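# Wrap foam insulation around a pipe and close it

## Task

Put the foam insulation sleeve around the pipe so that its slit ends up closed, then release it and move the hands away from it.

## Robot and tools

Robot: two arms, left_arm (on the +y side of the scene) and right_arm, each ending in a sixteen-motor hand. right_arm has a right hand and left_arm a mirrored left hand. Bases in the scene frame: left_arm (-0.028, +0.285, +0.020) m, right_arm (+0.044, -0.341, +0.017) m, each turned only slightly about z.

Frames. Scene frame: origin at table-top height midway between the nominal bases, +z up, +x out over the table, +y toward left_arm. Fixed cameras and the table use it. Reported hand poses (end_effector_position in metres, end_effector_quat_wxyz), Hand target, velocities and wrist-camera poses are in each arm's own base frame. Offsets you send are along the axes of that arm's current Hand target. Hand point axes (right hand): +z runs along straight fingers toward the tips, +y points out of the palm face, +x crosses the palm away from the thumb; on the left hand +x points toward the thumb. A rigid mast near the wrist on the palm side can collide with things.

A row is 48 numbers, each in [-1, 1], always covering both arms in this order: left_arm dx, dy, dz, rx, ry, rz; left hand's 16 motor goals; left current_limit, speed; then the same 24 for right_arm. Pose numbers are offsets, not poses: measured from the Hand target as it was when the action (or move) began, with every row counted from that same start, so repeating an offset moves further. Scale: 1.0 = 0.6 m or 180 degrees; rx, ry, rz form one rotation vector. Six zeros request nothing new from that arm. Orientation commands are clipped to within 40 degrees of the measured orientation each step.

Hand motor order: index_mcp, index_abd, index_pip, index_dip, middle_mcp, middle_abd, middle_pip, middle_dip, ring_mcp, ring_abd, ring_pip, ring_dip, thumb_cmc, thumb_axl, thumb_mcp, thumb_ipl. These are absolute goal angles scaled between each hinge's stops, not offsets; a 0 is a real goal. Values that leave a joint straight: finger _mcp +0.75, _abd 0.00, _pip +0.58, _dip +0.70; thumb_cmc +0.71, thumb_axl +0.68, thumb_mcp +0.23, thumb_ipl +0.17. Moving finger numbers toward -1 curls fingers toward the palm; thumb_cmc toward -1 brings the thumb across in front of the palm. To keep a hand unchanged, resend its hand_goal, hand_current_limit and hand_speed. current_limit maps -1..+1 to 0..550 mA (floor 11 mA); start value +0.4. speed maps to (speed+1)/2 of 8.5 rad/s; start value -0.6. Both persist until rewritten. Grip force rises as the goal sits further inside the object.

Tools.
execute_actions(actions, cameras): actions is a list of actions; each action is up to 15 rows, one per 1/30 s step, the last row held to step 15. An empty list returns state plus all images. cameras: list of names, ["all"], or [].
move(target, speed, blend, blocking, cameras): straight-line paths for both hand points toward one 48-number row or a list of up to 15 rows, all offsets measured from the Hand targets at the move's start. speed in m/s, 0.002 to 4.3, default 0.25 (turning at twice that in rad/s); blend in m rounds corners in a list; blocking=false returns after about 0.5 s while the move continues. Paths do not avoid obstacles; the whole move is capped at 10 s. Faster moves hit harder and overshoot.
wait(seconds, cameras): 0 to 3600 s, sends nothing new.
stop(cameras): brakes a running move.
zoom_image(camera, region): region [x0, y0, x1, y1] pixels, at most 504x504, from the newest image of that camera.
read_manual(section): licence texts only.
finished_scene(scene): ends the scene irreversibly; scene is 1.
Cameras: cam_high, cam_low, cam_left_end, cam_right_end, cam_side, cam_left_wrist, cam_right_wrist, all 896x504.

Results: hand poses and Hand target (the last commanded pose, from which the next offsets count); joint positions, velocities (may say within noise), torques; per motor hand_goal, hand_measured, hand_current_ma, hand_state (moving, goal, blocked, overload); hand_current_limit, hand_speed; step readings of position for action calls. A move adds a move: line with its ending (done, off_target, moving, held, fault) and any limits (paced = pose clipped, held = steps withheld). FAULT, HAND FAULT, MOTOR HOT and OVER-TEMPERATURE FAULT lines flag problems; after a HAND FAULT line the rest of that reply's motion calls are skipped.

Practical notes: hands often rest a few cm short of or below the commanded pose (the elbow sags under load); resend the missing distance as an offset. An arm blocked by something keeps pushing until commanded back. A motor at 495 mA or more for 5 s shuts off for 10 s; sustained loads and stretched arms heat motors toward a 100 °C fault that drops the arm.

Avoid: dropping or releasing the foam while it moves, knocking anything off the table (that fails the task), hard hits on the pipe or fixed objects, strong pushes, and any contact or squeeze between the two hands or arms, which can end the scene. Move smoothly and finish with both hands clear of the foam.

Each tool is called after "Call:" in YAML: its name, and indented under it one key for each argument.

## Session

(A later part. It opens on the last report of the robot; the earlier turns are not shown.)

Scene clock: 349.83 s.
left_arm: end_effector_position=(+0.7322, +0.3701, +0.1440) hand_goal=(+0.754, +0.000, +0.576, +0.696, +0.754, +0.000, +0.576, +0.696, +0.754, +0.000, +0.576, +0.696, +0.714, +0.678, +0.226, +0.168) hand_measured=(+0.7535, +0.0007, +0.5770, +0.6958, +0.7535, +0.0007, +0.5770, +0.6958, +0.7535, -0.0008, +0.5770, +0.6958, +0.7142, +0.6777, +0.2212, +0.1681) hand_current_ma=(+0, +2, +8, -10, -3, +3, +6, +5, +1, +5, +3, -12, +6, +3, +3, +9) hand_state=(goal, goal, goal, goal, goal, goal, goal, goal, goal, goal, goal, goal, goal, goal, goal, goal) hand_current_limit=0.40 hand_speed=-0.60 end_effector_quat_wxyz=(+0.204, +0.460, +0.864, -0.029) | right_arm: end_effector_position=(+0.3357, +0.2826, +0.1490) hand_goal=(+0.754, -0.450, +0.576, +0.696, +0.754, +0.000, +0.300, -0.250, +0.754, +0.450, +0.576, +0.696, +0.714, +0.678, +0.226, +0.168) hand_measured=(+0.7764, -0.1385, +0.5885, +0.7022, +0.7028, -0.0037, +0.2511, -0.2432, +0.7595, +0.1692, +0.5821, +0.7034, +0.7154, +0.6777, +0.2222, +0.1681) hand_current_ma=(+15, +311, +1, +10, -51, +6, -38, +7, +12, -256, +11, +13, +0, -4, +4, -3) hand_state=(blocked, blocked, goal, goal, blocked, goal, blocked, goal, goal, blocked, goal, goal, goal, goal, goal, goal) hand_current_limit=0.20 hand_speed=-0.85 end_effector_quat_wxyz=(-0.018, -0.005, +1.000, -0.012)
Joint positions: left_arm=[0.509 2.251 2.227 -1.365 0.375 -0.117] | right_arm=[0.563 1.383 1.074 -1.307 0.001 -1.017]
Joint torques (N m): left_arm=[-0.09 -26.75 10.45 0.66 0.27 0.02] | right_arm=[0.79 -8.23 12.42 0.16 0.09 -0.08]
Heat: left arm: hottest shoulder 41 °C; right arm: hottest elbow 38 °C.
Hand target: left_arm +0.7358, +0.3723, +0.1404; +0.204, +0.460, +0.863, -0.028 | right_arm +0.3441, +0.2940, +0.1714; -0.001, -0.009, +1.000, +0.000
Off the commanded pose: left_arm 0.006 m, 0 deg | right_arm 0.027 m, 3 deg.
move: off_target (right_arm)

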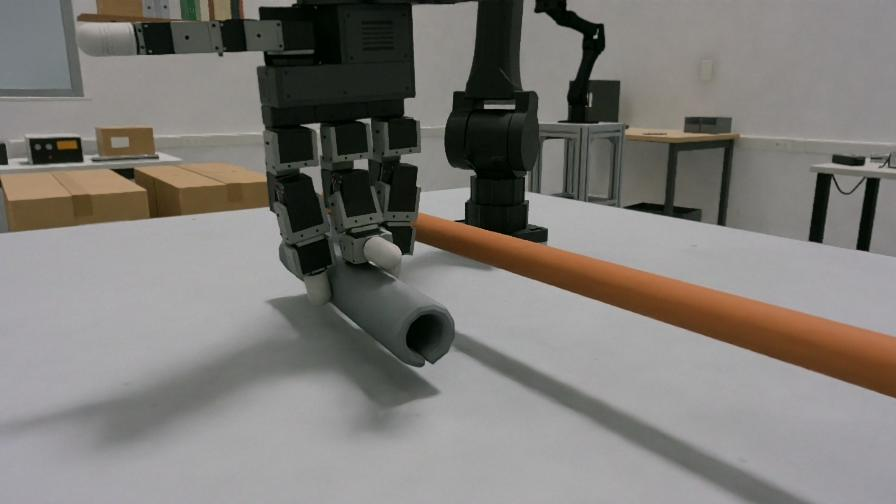

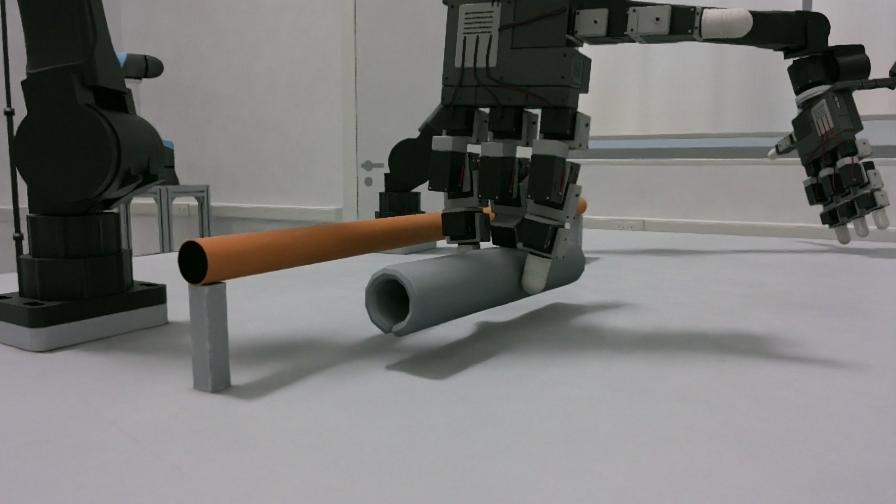

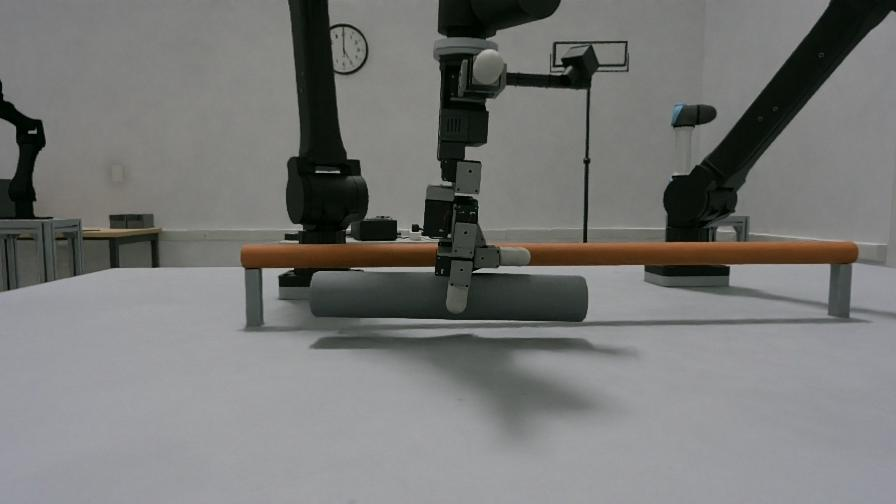

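Call:
move:
  target:
    - [0,0,0,0,0,0,0.754,0,0.576,0.696,0.754,0,0.576,0.696,0.754,0,0.576,0.696,0.714,0.678,0.226,0.168,0.4,-0.6,0.0,0.0,-0.181,0,0,0,0.754,-0.45,0.576,0.696,0.754,0,0.3,-0.25,0.754,0.45,0.576,0.696,0.714,0.678,0.226,0.168,0.2,-0.85]
    - [0,0,0,0,0,0,0.754,0,0.576,0.696,0.754,0,0.576,0.696,0.754,0,0.576,0.696,0.714,0.678,0.226,0.168,0.4,-0.6,0.05,0.1546,-0.181,0,0,0,0.754,-0.45,0.576,0.696,0.754,0,0.3,-0.25,0.754,0.45,0.576,0.696,0.714,0.678,0.226,0.168,0.2,-0.85]
  speed: 0.08
  cameras: ["cam_high","cam_left_end","cam_right_end","cam_side","cam_low"]

Scene clock: 375.87 s.
left_arm: end_effector_position=(+0.7322, +0.3701, +0.1440) hand_goal=(+0.754, +0.000, +0.576, +0.696, +0.754, +0.000, +0.576, +0.696, +0.754, +0.000, +0.576, +0.696, +0.714, +0.678, +0.226, +0.168) hand_measured=(+0.7535, -0.0008, +0.5770, +0.6958, +0.7535, -0.0008, +0.5770, +0.6958, +0.7535, +0.0007, +0.5770, +0.6958, +0.7142, +0.6767, +0.2212, +0.1672) hand_current_ma=(+4, +5, +7, -5, -4, +5, +9, +5, -1, +9, +0, -8, +7, +1, +3, +10) hand_state=(goal, goal, goal, goal, goal, goal, goal, goal, goal, goal, goal, goal, goal, goal, goal, goal) hand_current_limit=0.40 hand_speed=-0.60 end_effector_quat_wxyz=(+0.204, +0.460, +0.864, -0.029) | right_arm: end_effector_position=(+0.3076, +0.3744, +0.2664) hand_goal=(+0.754, -0.450, +0.576, +0.696, +0.754, +0.000, +0.300, -0.250, +0.754, +0.450, +0.576, +0.696, +0.714, +0.678, +0.226, +0.168) hand_measured=(+0.7764, -0.1385, +0.5885, +0.7034, +0.7028, -0.0023, +0.2511, -0.2432, +0.7607, +0.1692, +0.5808, +0.7047, +0.7142, +0.6777, +0.2222, +0.1681) hand_current_ma=(+13, +313, +1, +11, -51, +4, -33, +10, +12, -256, +11, +12, +1, -2, +7, -7) hand_state=(blocked, blocked, goal, goal, blocked, goal, blocked, goal, goal, blocked, goal, goal, goal, goal, goal, goal) hand_current_limit=0.20 hand_speed=-0.85 end_effector_quat_wxyz=(-0.008, -0.009, +1.000, -0.007)
Joint positions: left_arm=[0.509 2.251 2.227 -1.365 0.375 -0.117] | right_arm=[0.791 1.416 1.417 -1.594 -0.001 -0.798]
Joint torques (N m): left_arm=[-0.15 -26.75 10.5 0.75 0.27 0.01] | right_arm=[0.79 -7.47 13.23 0.24 0.19 -0.02]
Heat: left arm: hottest shoulder 42 °C; right arm: hottest elbow 39 °C.
Hand target: left_arm +0.7358, +0.3723, +0.1404; +0.204, +0.460, +0.863, -0.028 | right_arm +0.3127, +0.3863, +0.2802; +0.000, -0.009, +1.000, +0.000
Off the commanded pose: left_arm 0.006 m, 0 deg | right_arm 0.019 m, 1 deg.
move: off_target (right_arm)
Images, in order (width x height): cam_high 896x504, cam_low 896x504, cam_left_end 896x504, cam_right_end 896x504, cam_side 896x504.

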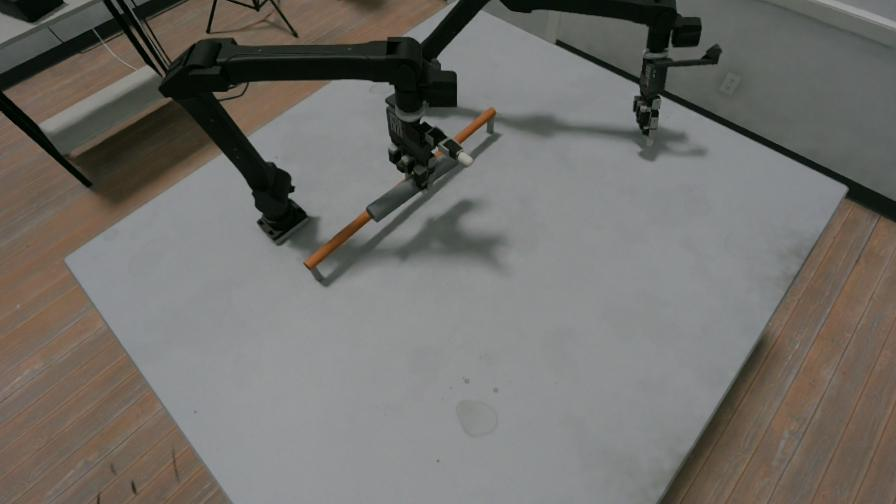

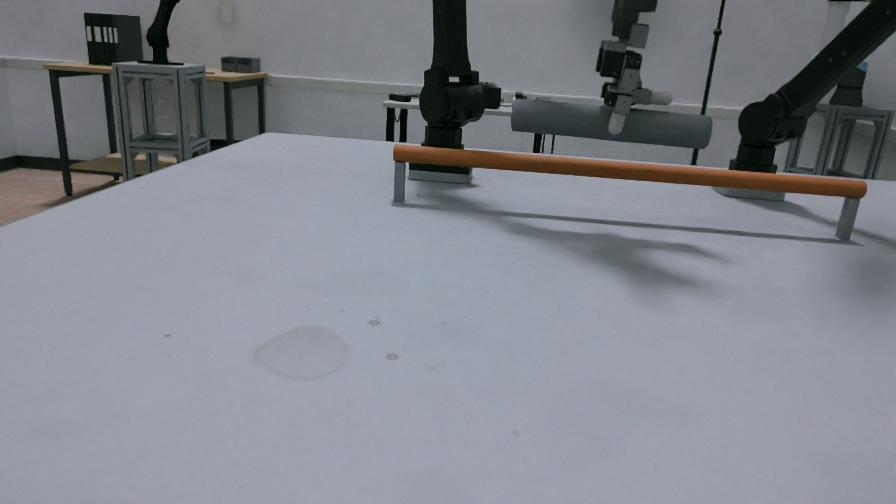

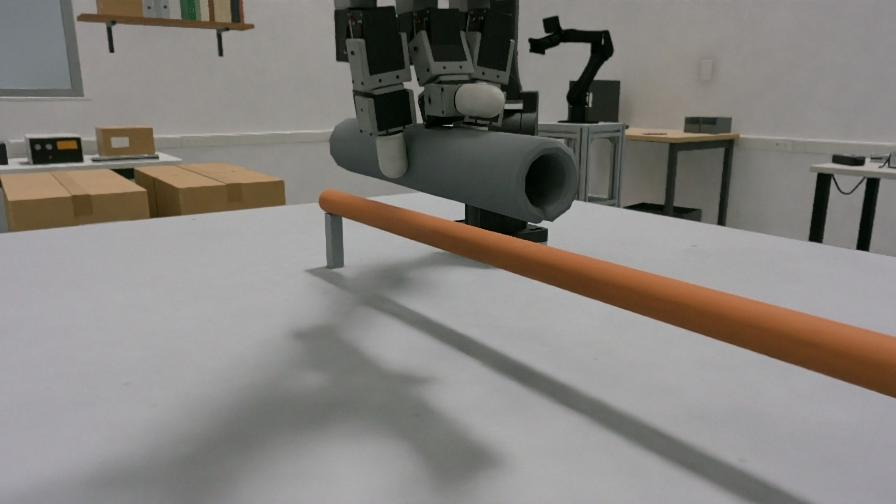

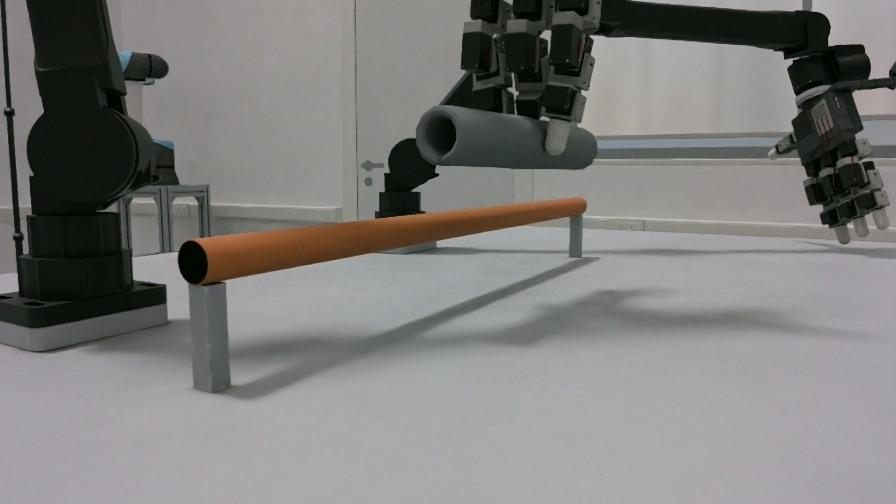

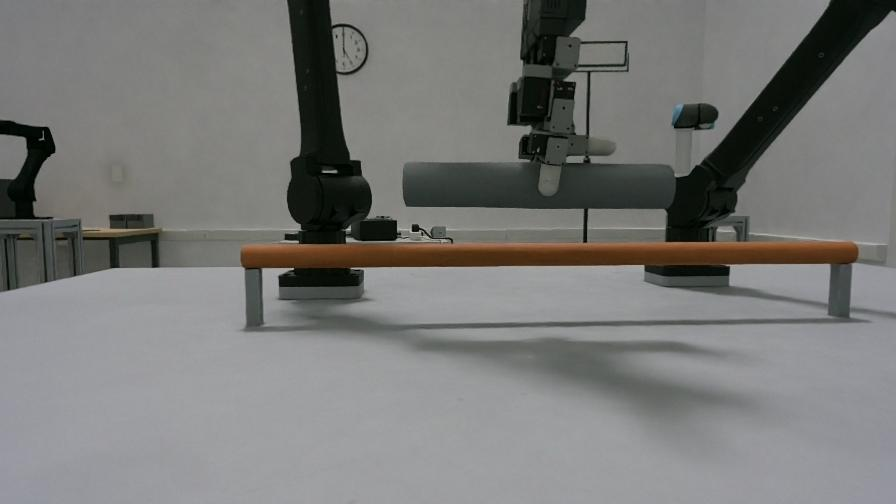

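Call:
zoom_image:
  camera: "cam_high"
  region: [300, 90, 520, 290]

Call:
zoom_image:
  camera: "cam_left_end"
  region: [300, 60, 640, 260]

Call:
zoom_image:
  camera: "cam_right_end"
  region: [400, 60, 640, 220]

Scaled by 2.291 from the camera's image (finer frame: 1280x720).

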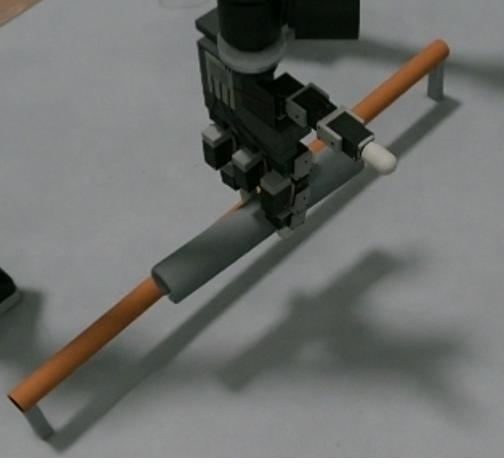

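Scaled by 1.482 from the camera's image (finer frame: 1280x720).

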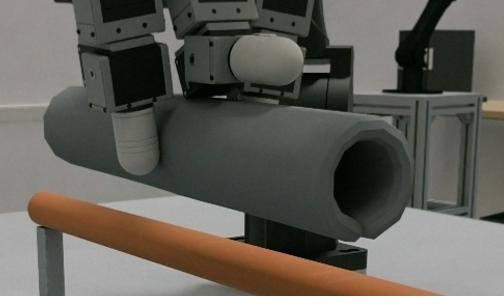

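Scaled by 2.100 from the camera's image (finer frame: 1280x720).

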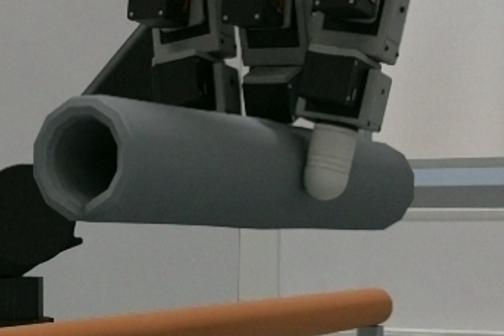

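Call:
zoom_image:
  camera: "cam_high"
  region: [350, 130, 480, 230]

Scaled by 3.877 from the camera's image (finer frame: 1280x720).

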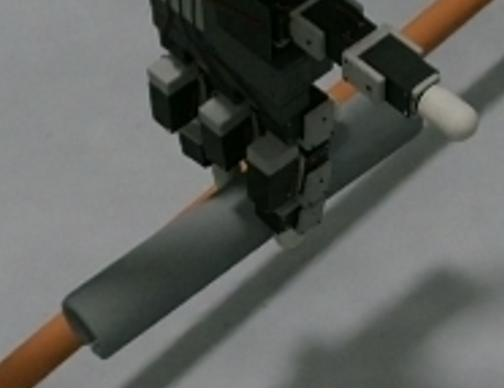

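Call:
move:
  target: [0,0,0,0,0,0,0.754,0,0.576,0.696,0.754,0,0.576,0.696,0.754,0,0.576,0.696,0.714,0.678,0.226,0.168,0.4,-0.6,0.067,0.0,0.0,0,0.05,-0.026,0.754,-0.45,0.576,0.696,0.754,0,0.3,-0.25,0.754,0.45,0.576,0.696,0.714,0.678,0.226,0.168,0.2,-0.85]
  speed: 0.06
  cameras: ["cam_high","cam_left_end","cam_right_end","cam_side"]

Call:
zoom_image:
  camera: "cam_high"
  region: [300, 90, 520, 290]

Call:
zoom_image:
  camera: "cam_left_end"
  region: [300, 60, 640, 280]

Call:
zoom_image:
  camera: "cam_right_end"
  region: [370, 60, 610, 260]

Scene clock: 454.87 s.
left_arm: end_effector_position=(+0.7322, +0.3701, +0.1440) hand_goal=(+0.754, +0.000, +0.576, +0.696, +0.754, +0.000, +0.576, +0.696, +0.754, +0.000, +0.576, +0.696, +0.714, +0.678, +0.226, +0.168) hand_measured=(+0.7535, +0.0007, +0.5770, +0.6958, +0.7535, +0.0007, +0.5770, +0.6958, +0.7535, +0.0007, +0.5770, +0.6958, +0.7142, +0.6767, +0.2212, +0.1681) hand_current_ma=(+8, +7, +13, -11, -6, +6, +4, +4, -3, +10, +1, -4, +6, +0, +2, +9) hand_state=(goal, goal, goal, goal, goal, goal, goal, goal, goal, goal, goal, goal, goal, goal, goal, goal) hand_current_limit=0.40 hand_speed=-0.60 end_effector_quat_wxyz=(+0.204, +0.460, +0.864, -0.029) | right_arm: end_effector_position=(+0.2745, +0.3760, +0.2687) hand_goal=(+0.754, -0.450, +0.576, +0.696, +0.754, +0.000, +0.300, -0.250, +0.754, +0.450, +0.576, +0.696, +0.714, +0.678, +0.226, +0.168) hand_measured=(+0.7776, -0.1385, +0.5885, +0.7022, +0.7040, -0.0037, +0.2523, -0.2432, +0.7595, +0.1692, +0.5821, +0.7034, +0.7142, +0.6777, +0.2212, +0.1681) hand_current_ma=(+16, +308, +2, +11, -53, +3, -33, +11, +8, -259, +13, +10, +3, +0, +6, -3) hand_state=(blocked, blocked, goal, goal, blocked, goal, blocked, goal, goal, blocked, goal, goal, goal, goal, goal, goal) hand_current_limit=0.20 hand_speed=-0.85 end_effector_quat_wxyz=(-0.077, -0.036, +0.996, +0.001)
Joint positions: left_arm=[0.509 2.251 2.227 -1.365 0.375 -0.117] | right_arm=[0.796 1.422 1.426 -1.686 -0.107 -0.853]
Joint torques (N m): left_arm=[-0.26 -26.64 10.44 0.62 0.28 -0.01] | right_arm=[1.08 -8.06 11.9 -0.05 -0.05 -0.21]
Motor temperatures (°C): left_arm=[26 42 36 23 23 22] | right_arm=[23 28 45 25 24 23]
Heat: left arm: hottest shoulder 42 °C; right arm: hottest elbow 45 °C.
Hand target: left_arm +0.7358, +0.3723, +0.1404; +0.204, +0.460, +0.863, -0.028 | right_arm +0.2724, +0.3855, +0.2802; -0.079, -0.050, +0.996, +0.000
Off the commanded pose: left_arm 0.006 m, 0 deg | right_arm 0.015 m, 2 deg.
joint sent to its limit (right arm) — joint 4 (wrist pitch), lower limit. The joint targets still meet the commanded pose.
move: off_target (right_arm)

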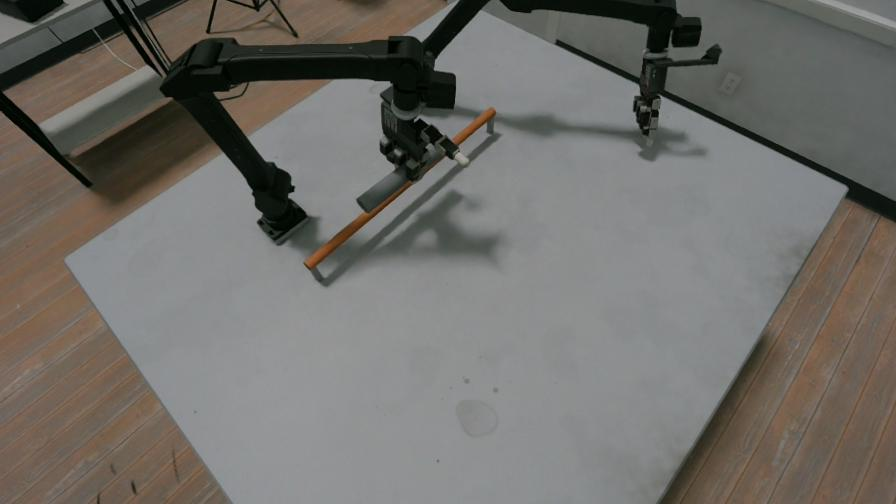

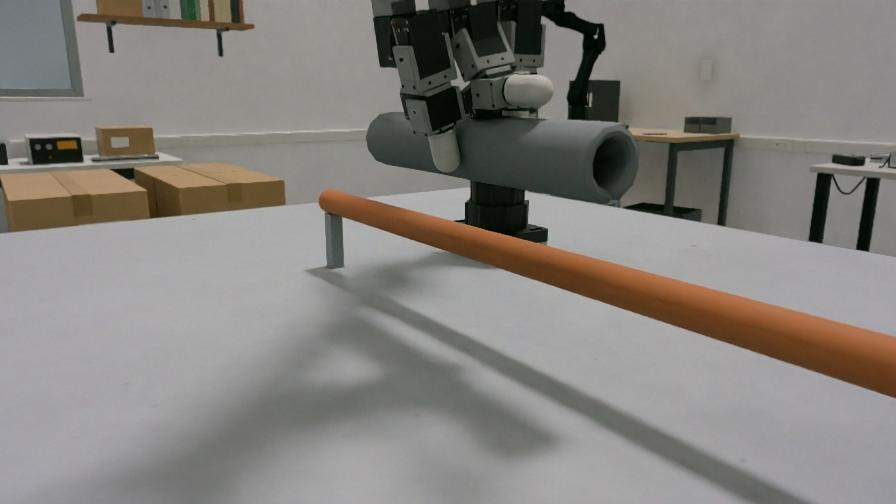

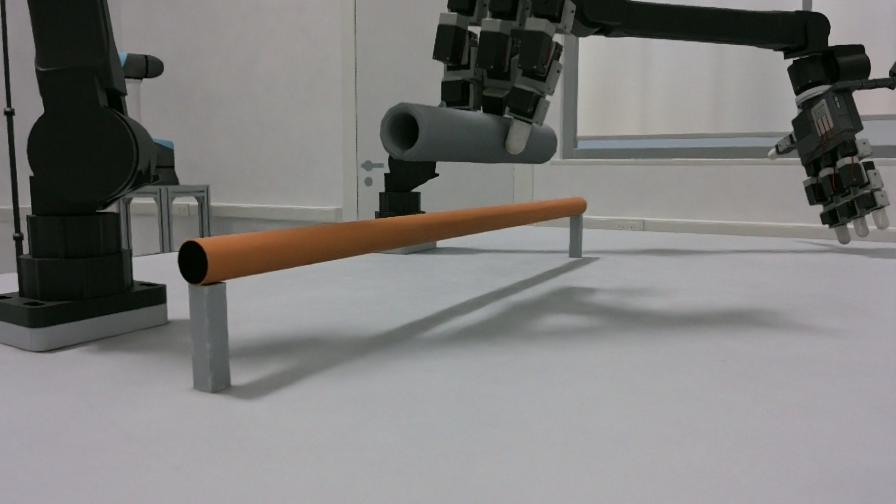

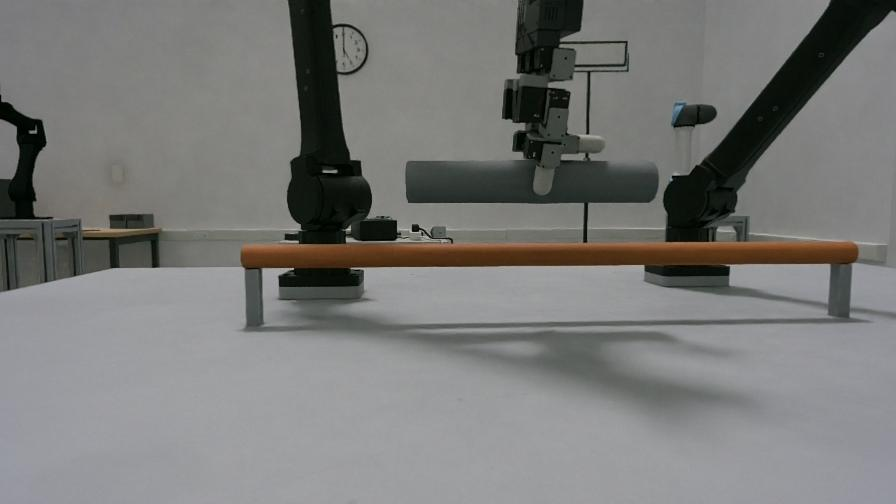

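Scaled by 2.291 from the camera's image (finer frame: 1280x720).

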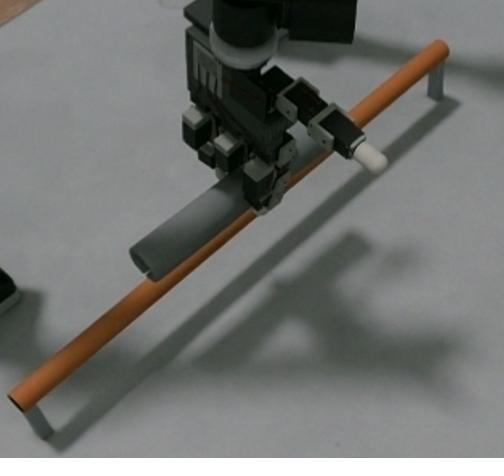

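Scaled by 1.482 from the camera's image (finer frame: 1280x720).

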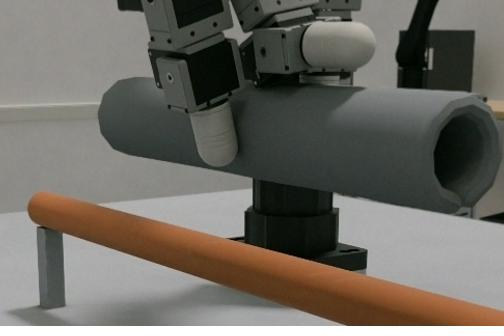

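Scaled by 2.100 from the camera's image (finer frame: 1280x720).

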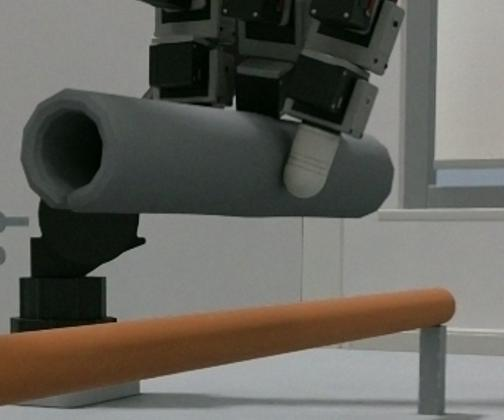

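Call:
zoom_image:
  camera: "cam_high"
  region: [345, 120, 475, 220]

Call:
zoom_image:
  camera: "cam_side"
  region: [390, 120, 680, 280]

Scaled by 3.877 from the camera's image (finer frame: 1280x720).

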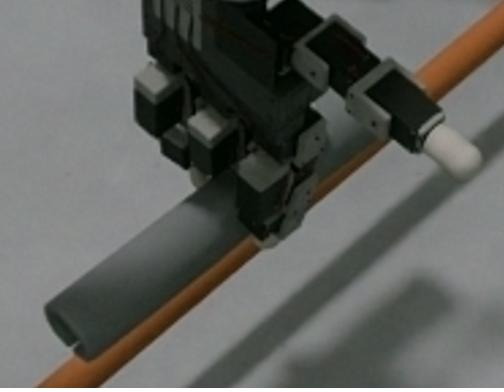

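Scaled by 1.738 from the camera's image (finer frame: 1280x720).

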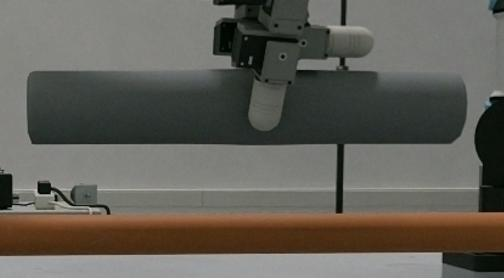

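Call:
move:
  target: [0,0,0,0,0,0,0.754,0,0.576,0.696,0.754,0,0.576,0.696,0.754,0,0.576,0.696,0.714,0.678,0.226,0.168,0.4,-0.6,0.0355,0.004,0.0563,0.0016,0,-0.0099,0.754,-0.45,0.576,0.696,0.754,0,0.3,-0.25,0.754,0.45,0.576,0.696,0.714,0.678,0.226,0.168,0.2,-0.85]
  speed: 0.06
  cameras: ["all"]

Call:
zoom_image:
  camera: "cam_high"
  region: [345, 120, 475, 220]

Call:
zoom_image:
  camera: "cam_left_end"
  region: [300, 60, 740, 360]

Call:
zoom_image:
  camera: "cam_right_end"
  region: [320, 80, 600, 280]

Scene clock: 508.37 s.
left_arm: end_effector_position=(+0.7322, +0.3701, +0.1440) hand_goal=(+0.754, +0.000, +0.576, +0.696, +0.754, +0.000, +0.576, +0.696, +0.754, +0.000, +0.576, +0.696, +0.714, +0.678, +0.226, +0.168) hand_measured=(+0.7523, -0.0008, +0.5770, +0.6958, +0.7535, -0.0008, +0.5757, +0.6958, +0.7535, +0.0007, +0.5770, +0.6958, +0.7142, +0.6777, +0.2212, +0.1681) hand_current_ma=(+8, +6, +13, -9, -5, +6, +6, +3, +3, +4, +4, -6, +11, +0, +4, +11) hand_state=(goal, goal, goal, goal, goal, goal, goal, goal, goal, goal, goal, goal, goal, goal, goal, goal) hand_current_limit=0.40 hand_speed=-0.60 end_effector_quat_wxyz=(+0.204, +0.460, +0.864, -0.029) | right_arm: end_effector_position=(+0.2512, +0.3816, +0.2458) hand_goal=(+0.754, -0.450, +0.576, +0.696, +0.754, +0.000, +0.300, -0.250, +0.754, +0.450, +0.576, +0.696, +0.714, +0.678, +0.226, +0.168) hand_measured=(+0.7764, -0.1385, +0.5885, +0.7034, +0.7028, -0.0037, +0.2511, -0.2432, +0.7595, +0.1692, +0.5821, +0.7047, +0.7154, +0.6777, +0.2222, +0.1681) hand_current_ma=(+15, +308, +3, +12, -53, +3, -33, +12, +13, -256, +12, +13, +1, +2, +3, -3) hand_state=(blocked, blocked, goal, goal, blocked, goal, blocked, goal, goal, blocked, goal, goal, goal, goal, goal, goal) hand_current_limit=0.20 hand_speed=-0.85 end_effector_quat_wxyz=(-0.084, -0.058, +0.995, -0.009)
Joint positions: left_arm=[0.509 2.251 2.227 -1.365 0.375 -0.117] | right_arm=[0.842 1.415 1.361 -1.649 -0.107 -0.853]
Joint torques (N m): left_arm=[0.03 -26.75 10.47 0.62 0.27 0.02] | right_arm=[0.97 -9.05 9.11 0.76 -0.02 -0.12]
Heat: left arm: hottest shoulder 43 °C; right arm: hottest elbow 44 °C.
Hand target: left_arm +0.7358, +0.3723, +0.1404; +0.204, +0.460, +0.863, -0.028 | right_arm +0.2460, +0.3855, +0.2502; -0.079, -0.065, +0.995, -0.002
Off the commanded pose: left_arm 0.006 m, 0 deg | right_arm 0.008 m, 1 deg.
move: done
cam_right_wrist: T_world_to_cam=[[0.6765, 0.72626, -0.12202, -0.38648], [0.60271, -0.45079, 0.65843, -0.18659], [0.42319, -0.51897, -0.74268, 0.40031]] pos_world=[0.20451, 0.40432, 0.373]

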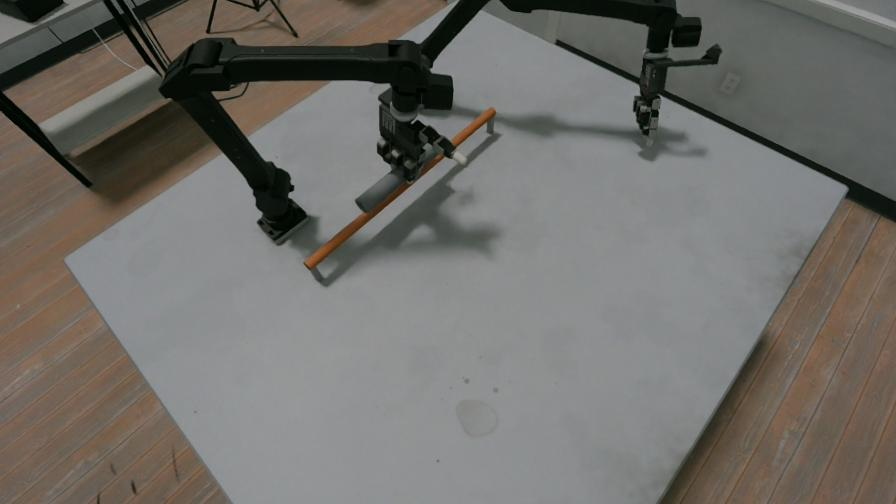

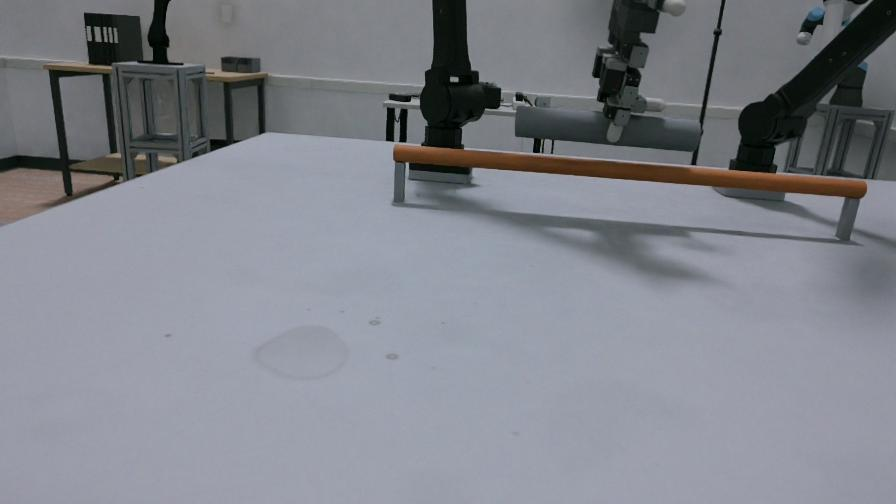

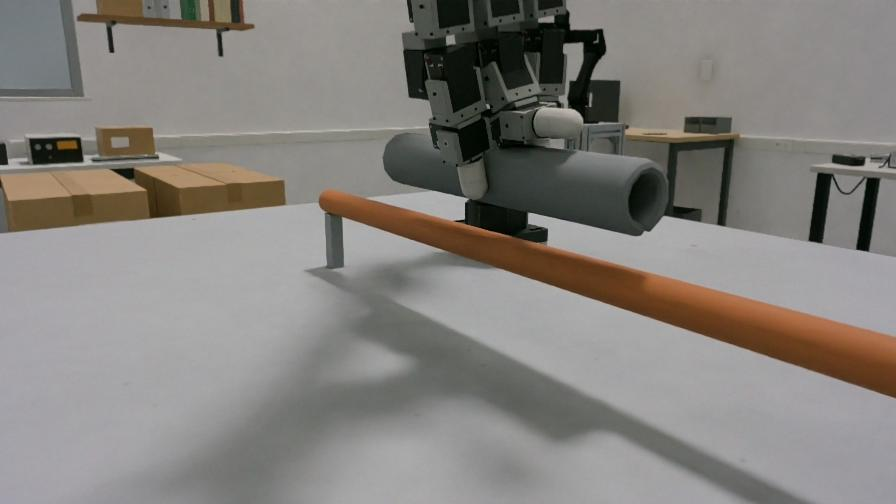

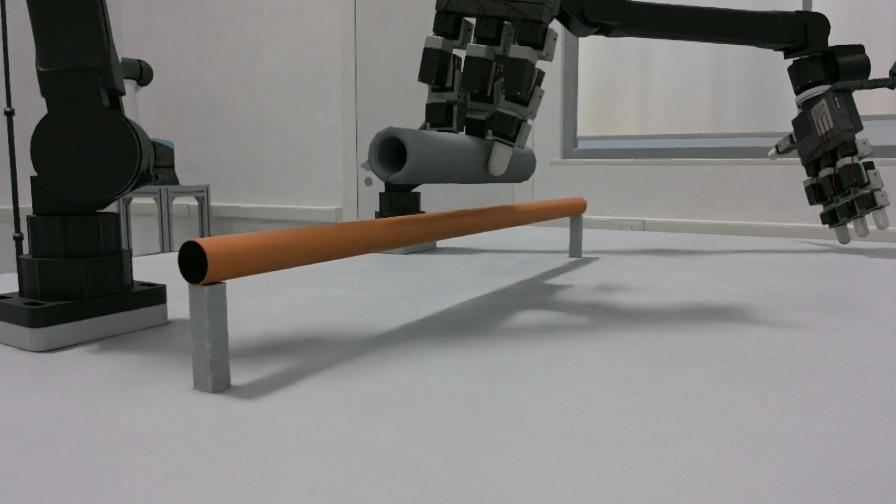

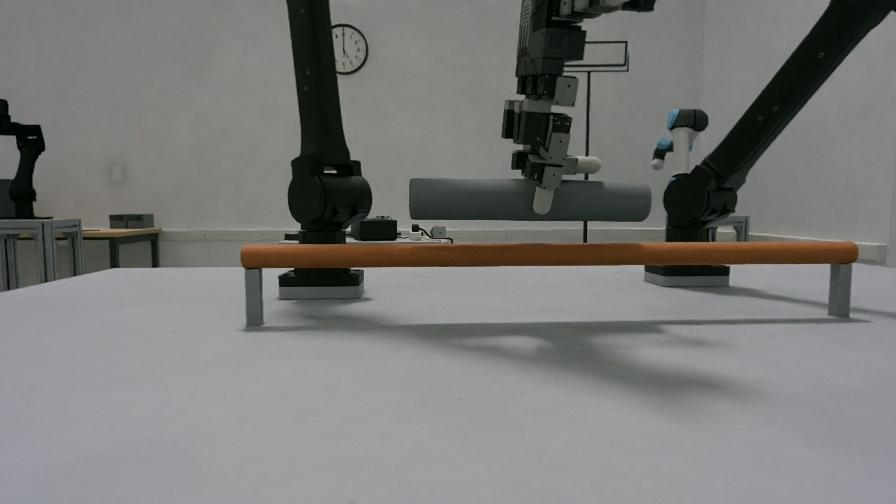

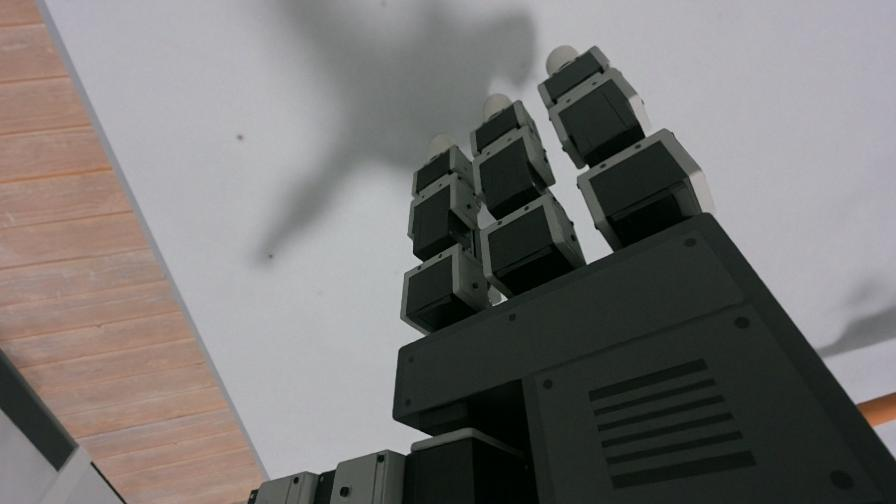

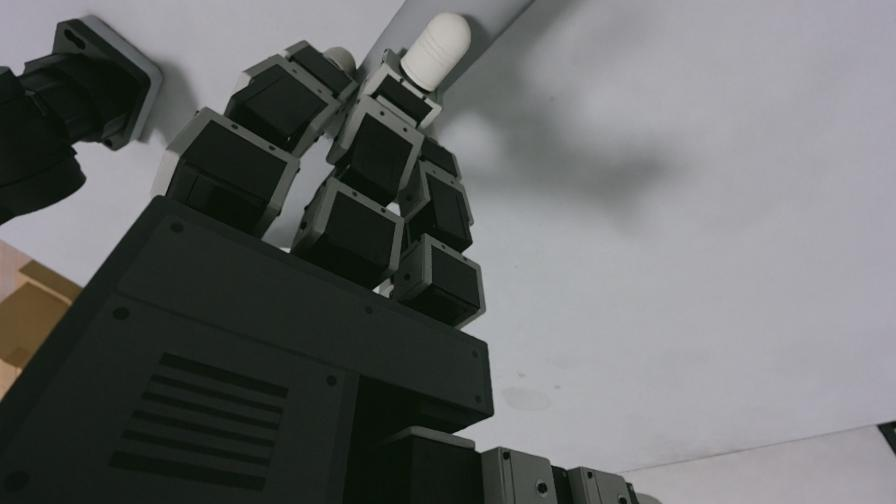

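Scaled by 3.877 from the camera's image (finer frame: 1280x720).

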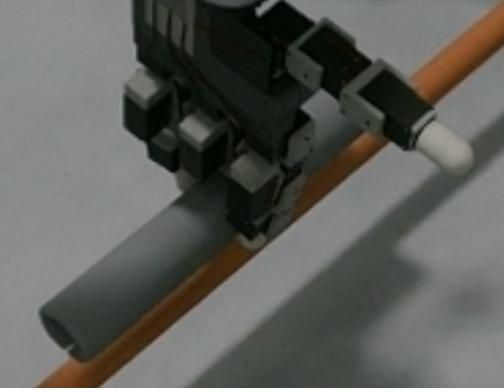

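Scaled by 1.145 from the camera's image (finer frame: 1280x720).

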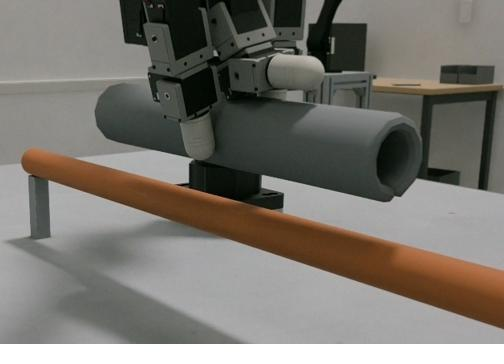

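Scaled by 1.800 from the camera's image (finer frame: 1280x720).

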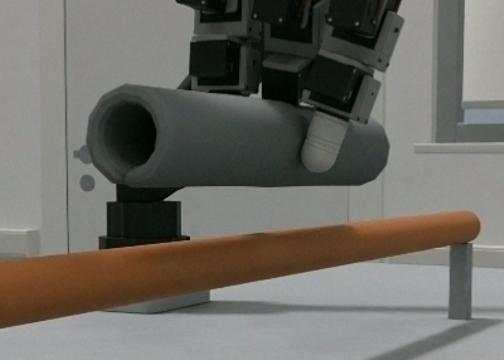

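Call:
move:
  target: [0,0,0,0,0,0,0.754,0,0.576,0.696,0.754,0,0.576,0.696,0.754,0,0.576,0.696,0.714,0.678,0.226,0.168,0.4,-0.6,0.0075,0.0022,0.0275,0,0.011,0,0.754,-0.45,0.576,0.696,0.754,0,0.3,-0.25,0.754,0.45,0.576,0.696,0.714,0.678,0.226,0.168,0.2,-0.85]
  speed: 0.05
  cameras: ["cam_high","cam_low","cam_left_end","cam_right_end","cam_side"]

Call:
zoom_image:
  camera: "cam_high"
  region: [345, 120, 475, 220]

Call:
zoom_image:
  camera: "cam_left_end"
  region: [300, 60, 740, 360]

Call:
zoom_image:
  camera: "cam_right_end"
  region: [320, 80, 600, 280]

Scene clock: 535.63 s.
left_arm: end_effector_position=(+0.7322, +0.3701, +0.1440) hand_goal=(+0.754, +0.000, +0.576, +0.696, +0.754, +0.000, +0.576, +0.696, +0.754, +0.000, +0.576, +0.696, +0.714, +0.678, +0.226, +0.168) hand_measured=(+0.7535, +0.0007, +0.5770, +0.6958, +0.7523, +0.0007, +0.5770, +0.6958, +0.7535, -0.0008, +0.5757, +0.6958, +0.7142, +0.6777, +0.2212, +0.1681) hand_current_ma=(+12, +9, +11, -7, +2, +4, +7, +6, +1, +6, -4, -11, +6, +3, +4, +6) hand_state=(goal, goal, goal, goal, goal, goal, goal, goal, goal, goal, goal, goal, goal, goal, goal, goal) hand_current_limit=0.40 hand_speed=-0.60 end_effector_quat_wxyz=(+0.204, +0.460, +0.864, -0.029) | right_arm: end_effector_position=(+0.2438, +0.3810, +0.2339) hand_goal=(+0.754, -0.450, +0.576, +0.696, +0.754, +0.000, +0.300, -0.250, +0.754, +0.450, +0.576, +0.696, +0.714, +0.678, +0.226, +0.168) hand_measured=(+0.7776, -0.1385, +0.5872, +0.7034, +0.7028, -0.0037, +0.2511, -0.2445, +0.7607, +0.1692, +0.5821, +0.7034, +0.7154, +0.6767, +0.2222, +0.1672) hand_current_ma=(+17, +308, +1, +10, -50, +6, -31, +8, +12, -263, +10, +15, +4, -2, +2, -3) hand_state=(blocked, blocked, goal, goal, blocked, goal, blocked, goal, goal, blocked, goal, goal, goal, goal, goal, goal) hand_current_limit=0.20 hand_speed=-0.85 end_effector_quat_wxyz=(-0.098, -0.059, +0.993, -0.007)
Joint positions: left_arm=[0.509 2.251 2.227 -1.365 0.375 -0.117] | right_arm=[0.845 1.414 1.327 -1.633 -0.129 -0.853]
Joint torques (N m): left_arm=[0.09 -26.52 10.47 0.62 0.27 0] | right_arm=[1.08 -8.35 9.05 0.77 -0.07 -0.1]
Motor temperatures (°C): left_arm=[26 43 36 23 23 22] | right_arm=[23 29 40 25 24 22]
Heat: left arm: hottest shoulder 43 °C; right arm: hottest elbow 40 °C.
Hand target: left_arm +0.7358, +0.3723, +0.1404; +0.204, +0.460, +0.863, -0.028 | right_arm +0.2388, +0.3860, +0.2347; -0.096, -0.065, +0.993, -0.003
Off the commanded pose: left_arm 0.006 m, 0 deg | right_arm 0.007 m, 1 deg.
move: done

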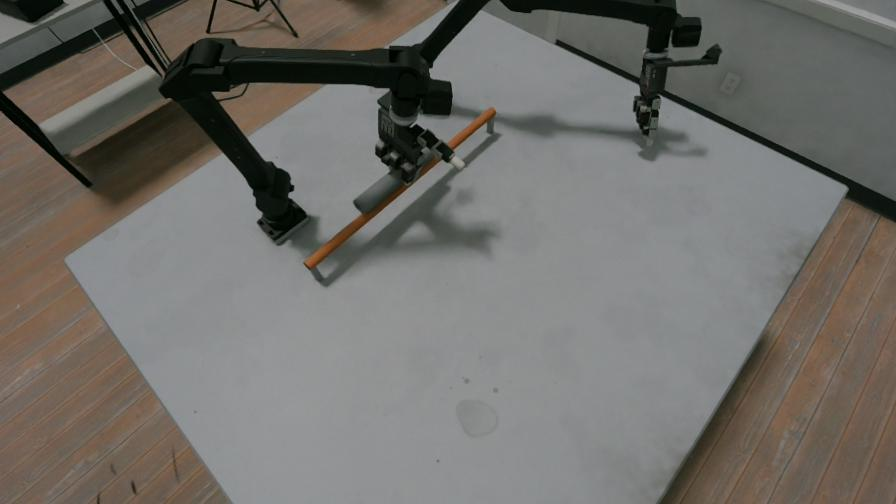

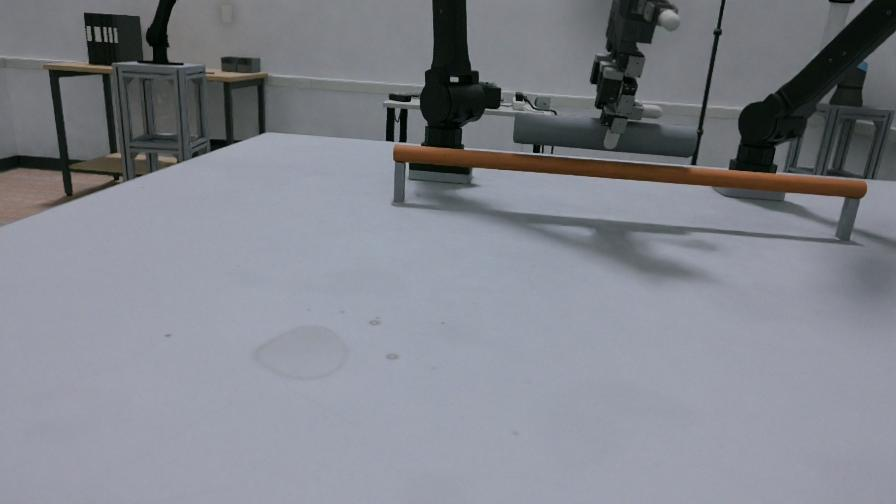

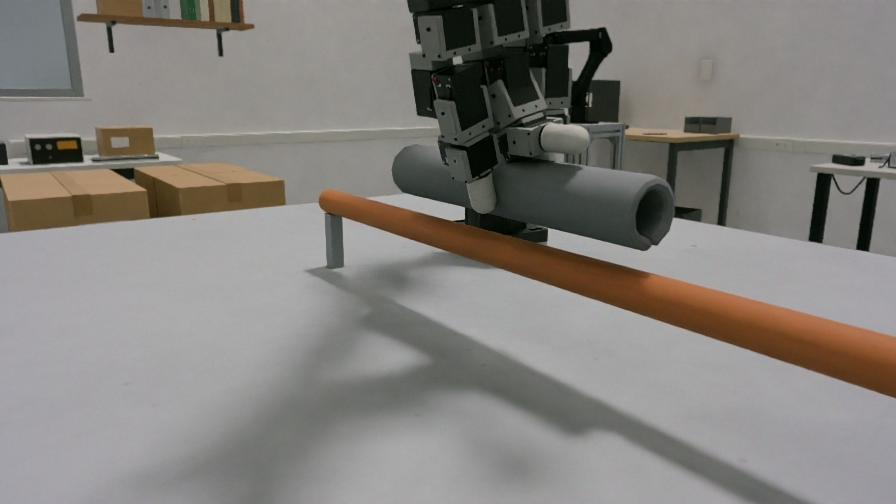

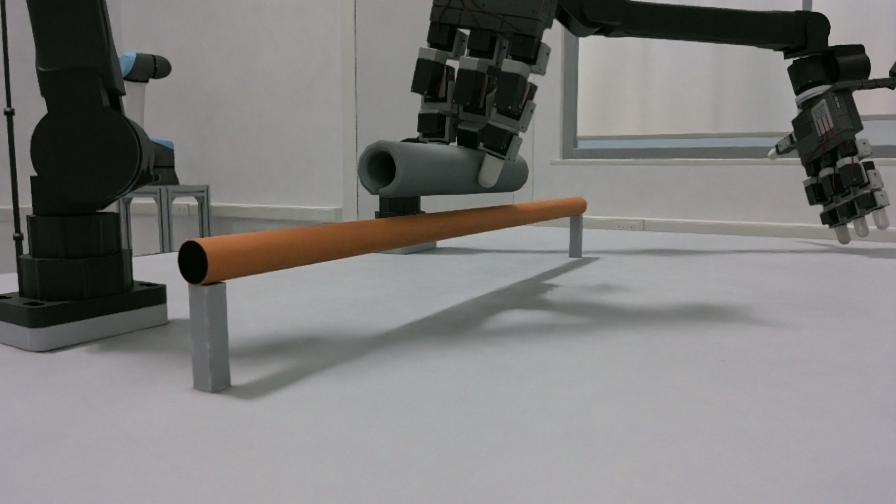

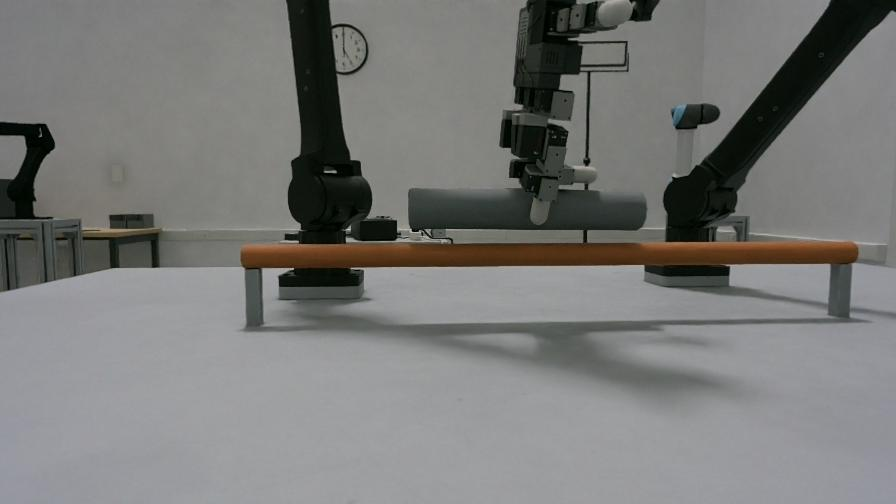

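Scaled by 3.877 from the camera's image (finer frame: 1280x720).

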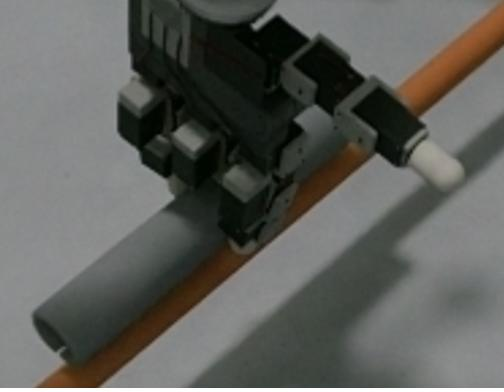

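Scaled by 1.145 from the camera's image (finer frame: 1280x720).

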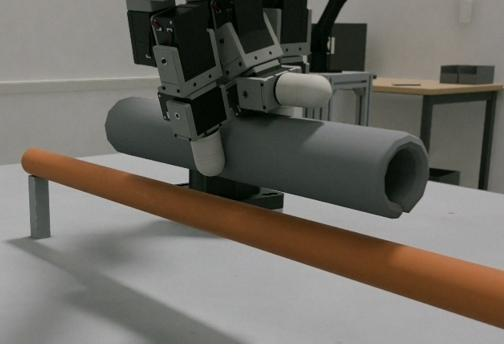

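Scaled by 1.800 from the camera's image (finer frame: 1280x720).

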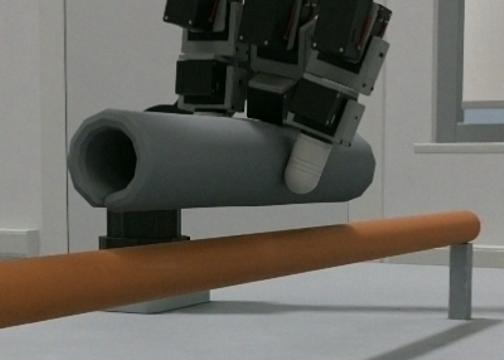

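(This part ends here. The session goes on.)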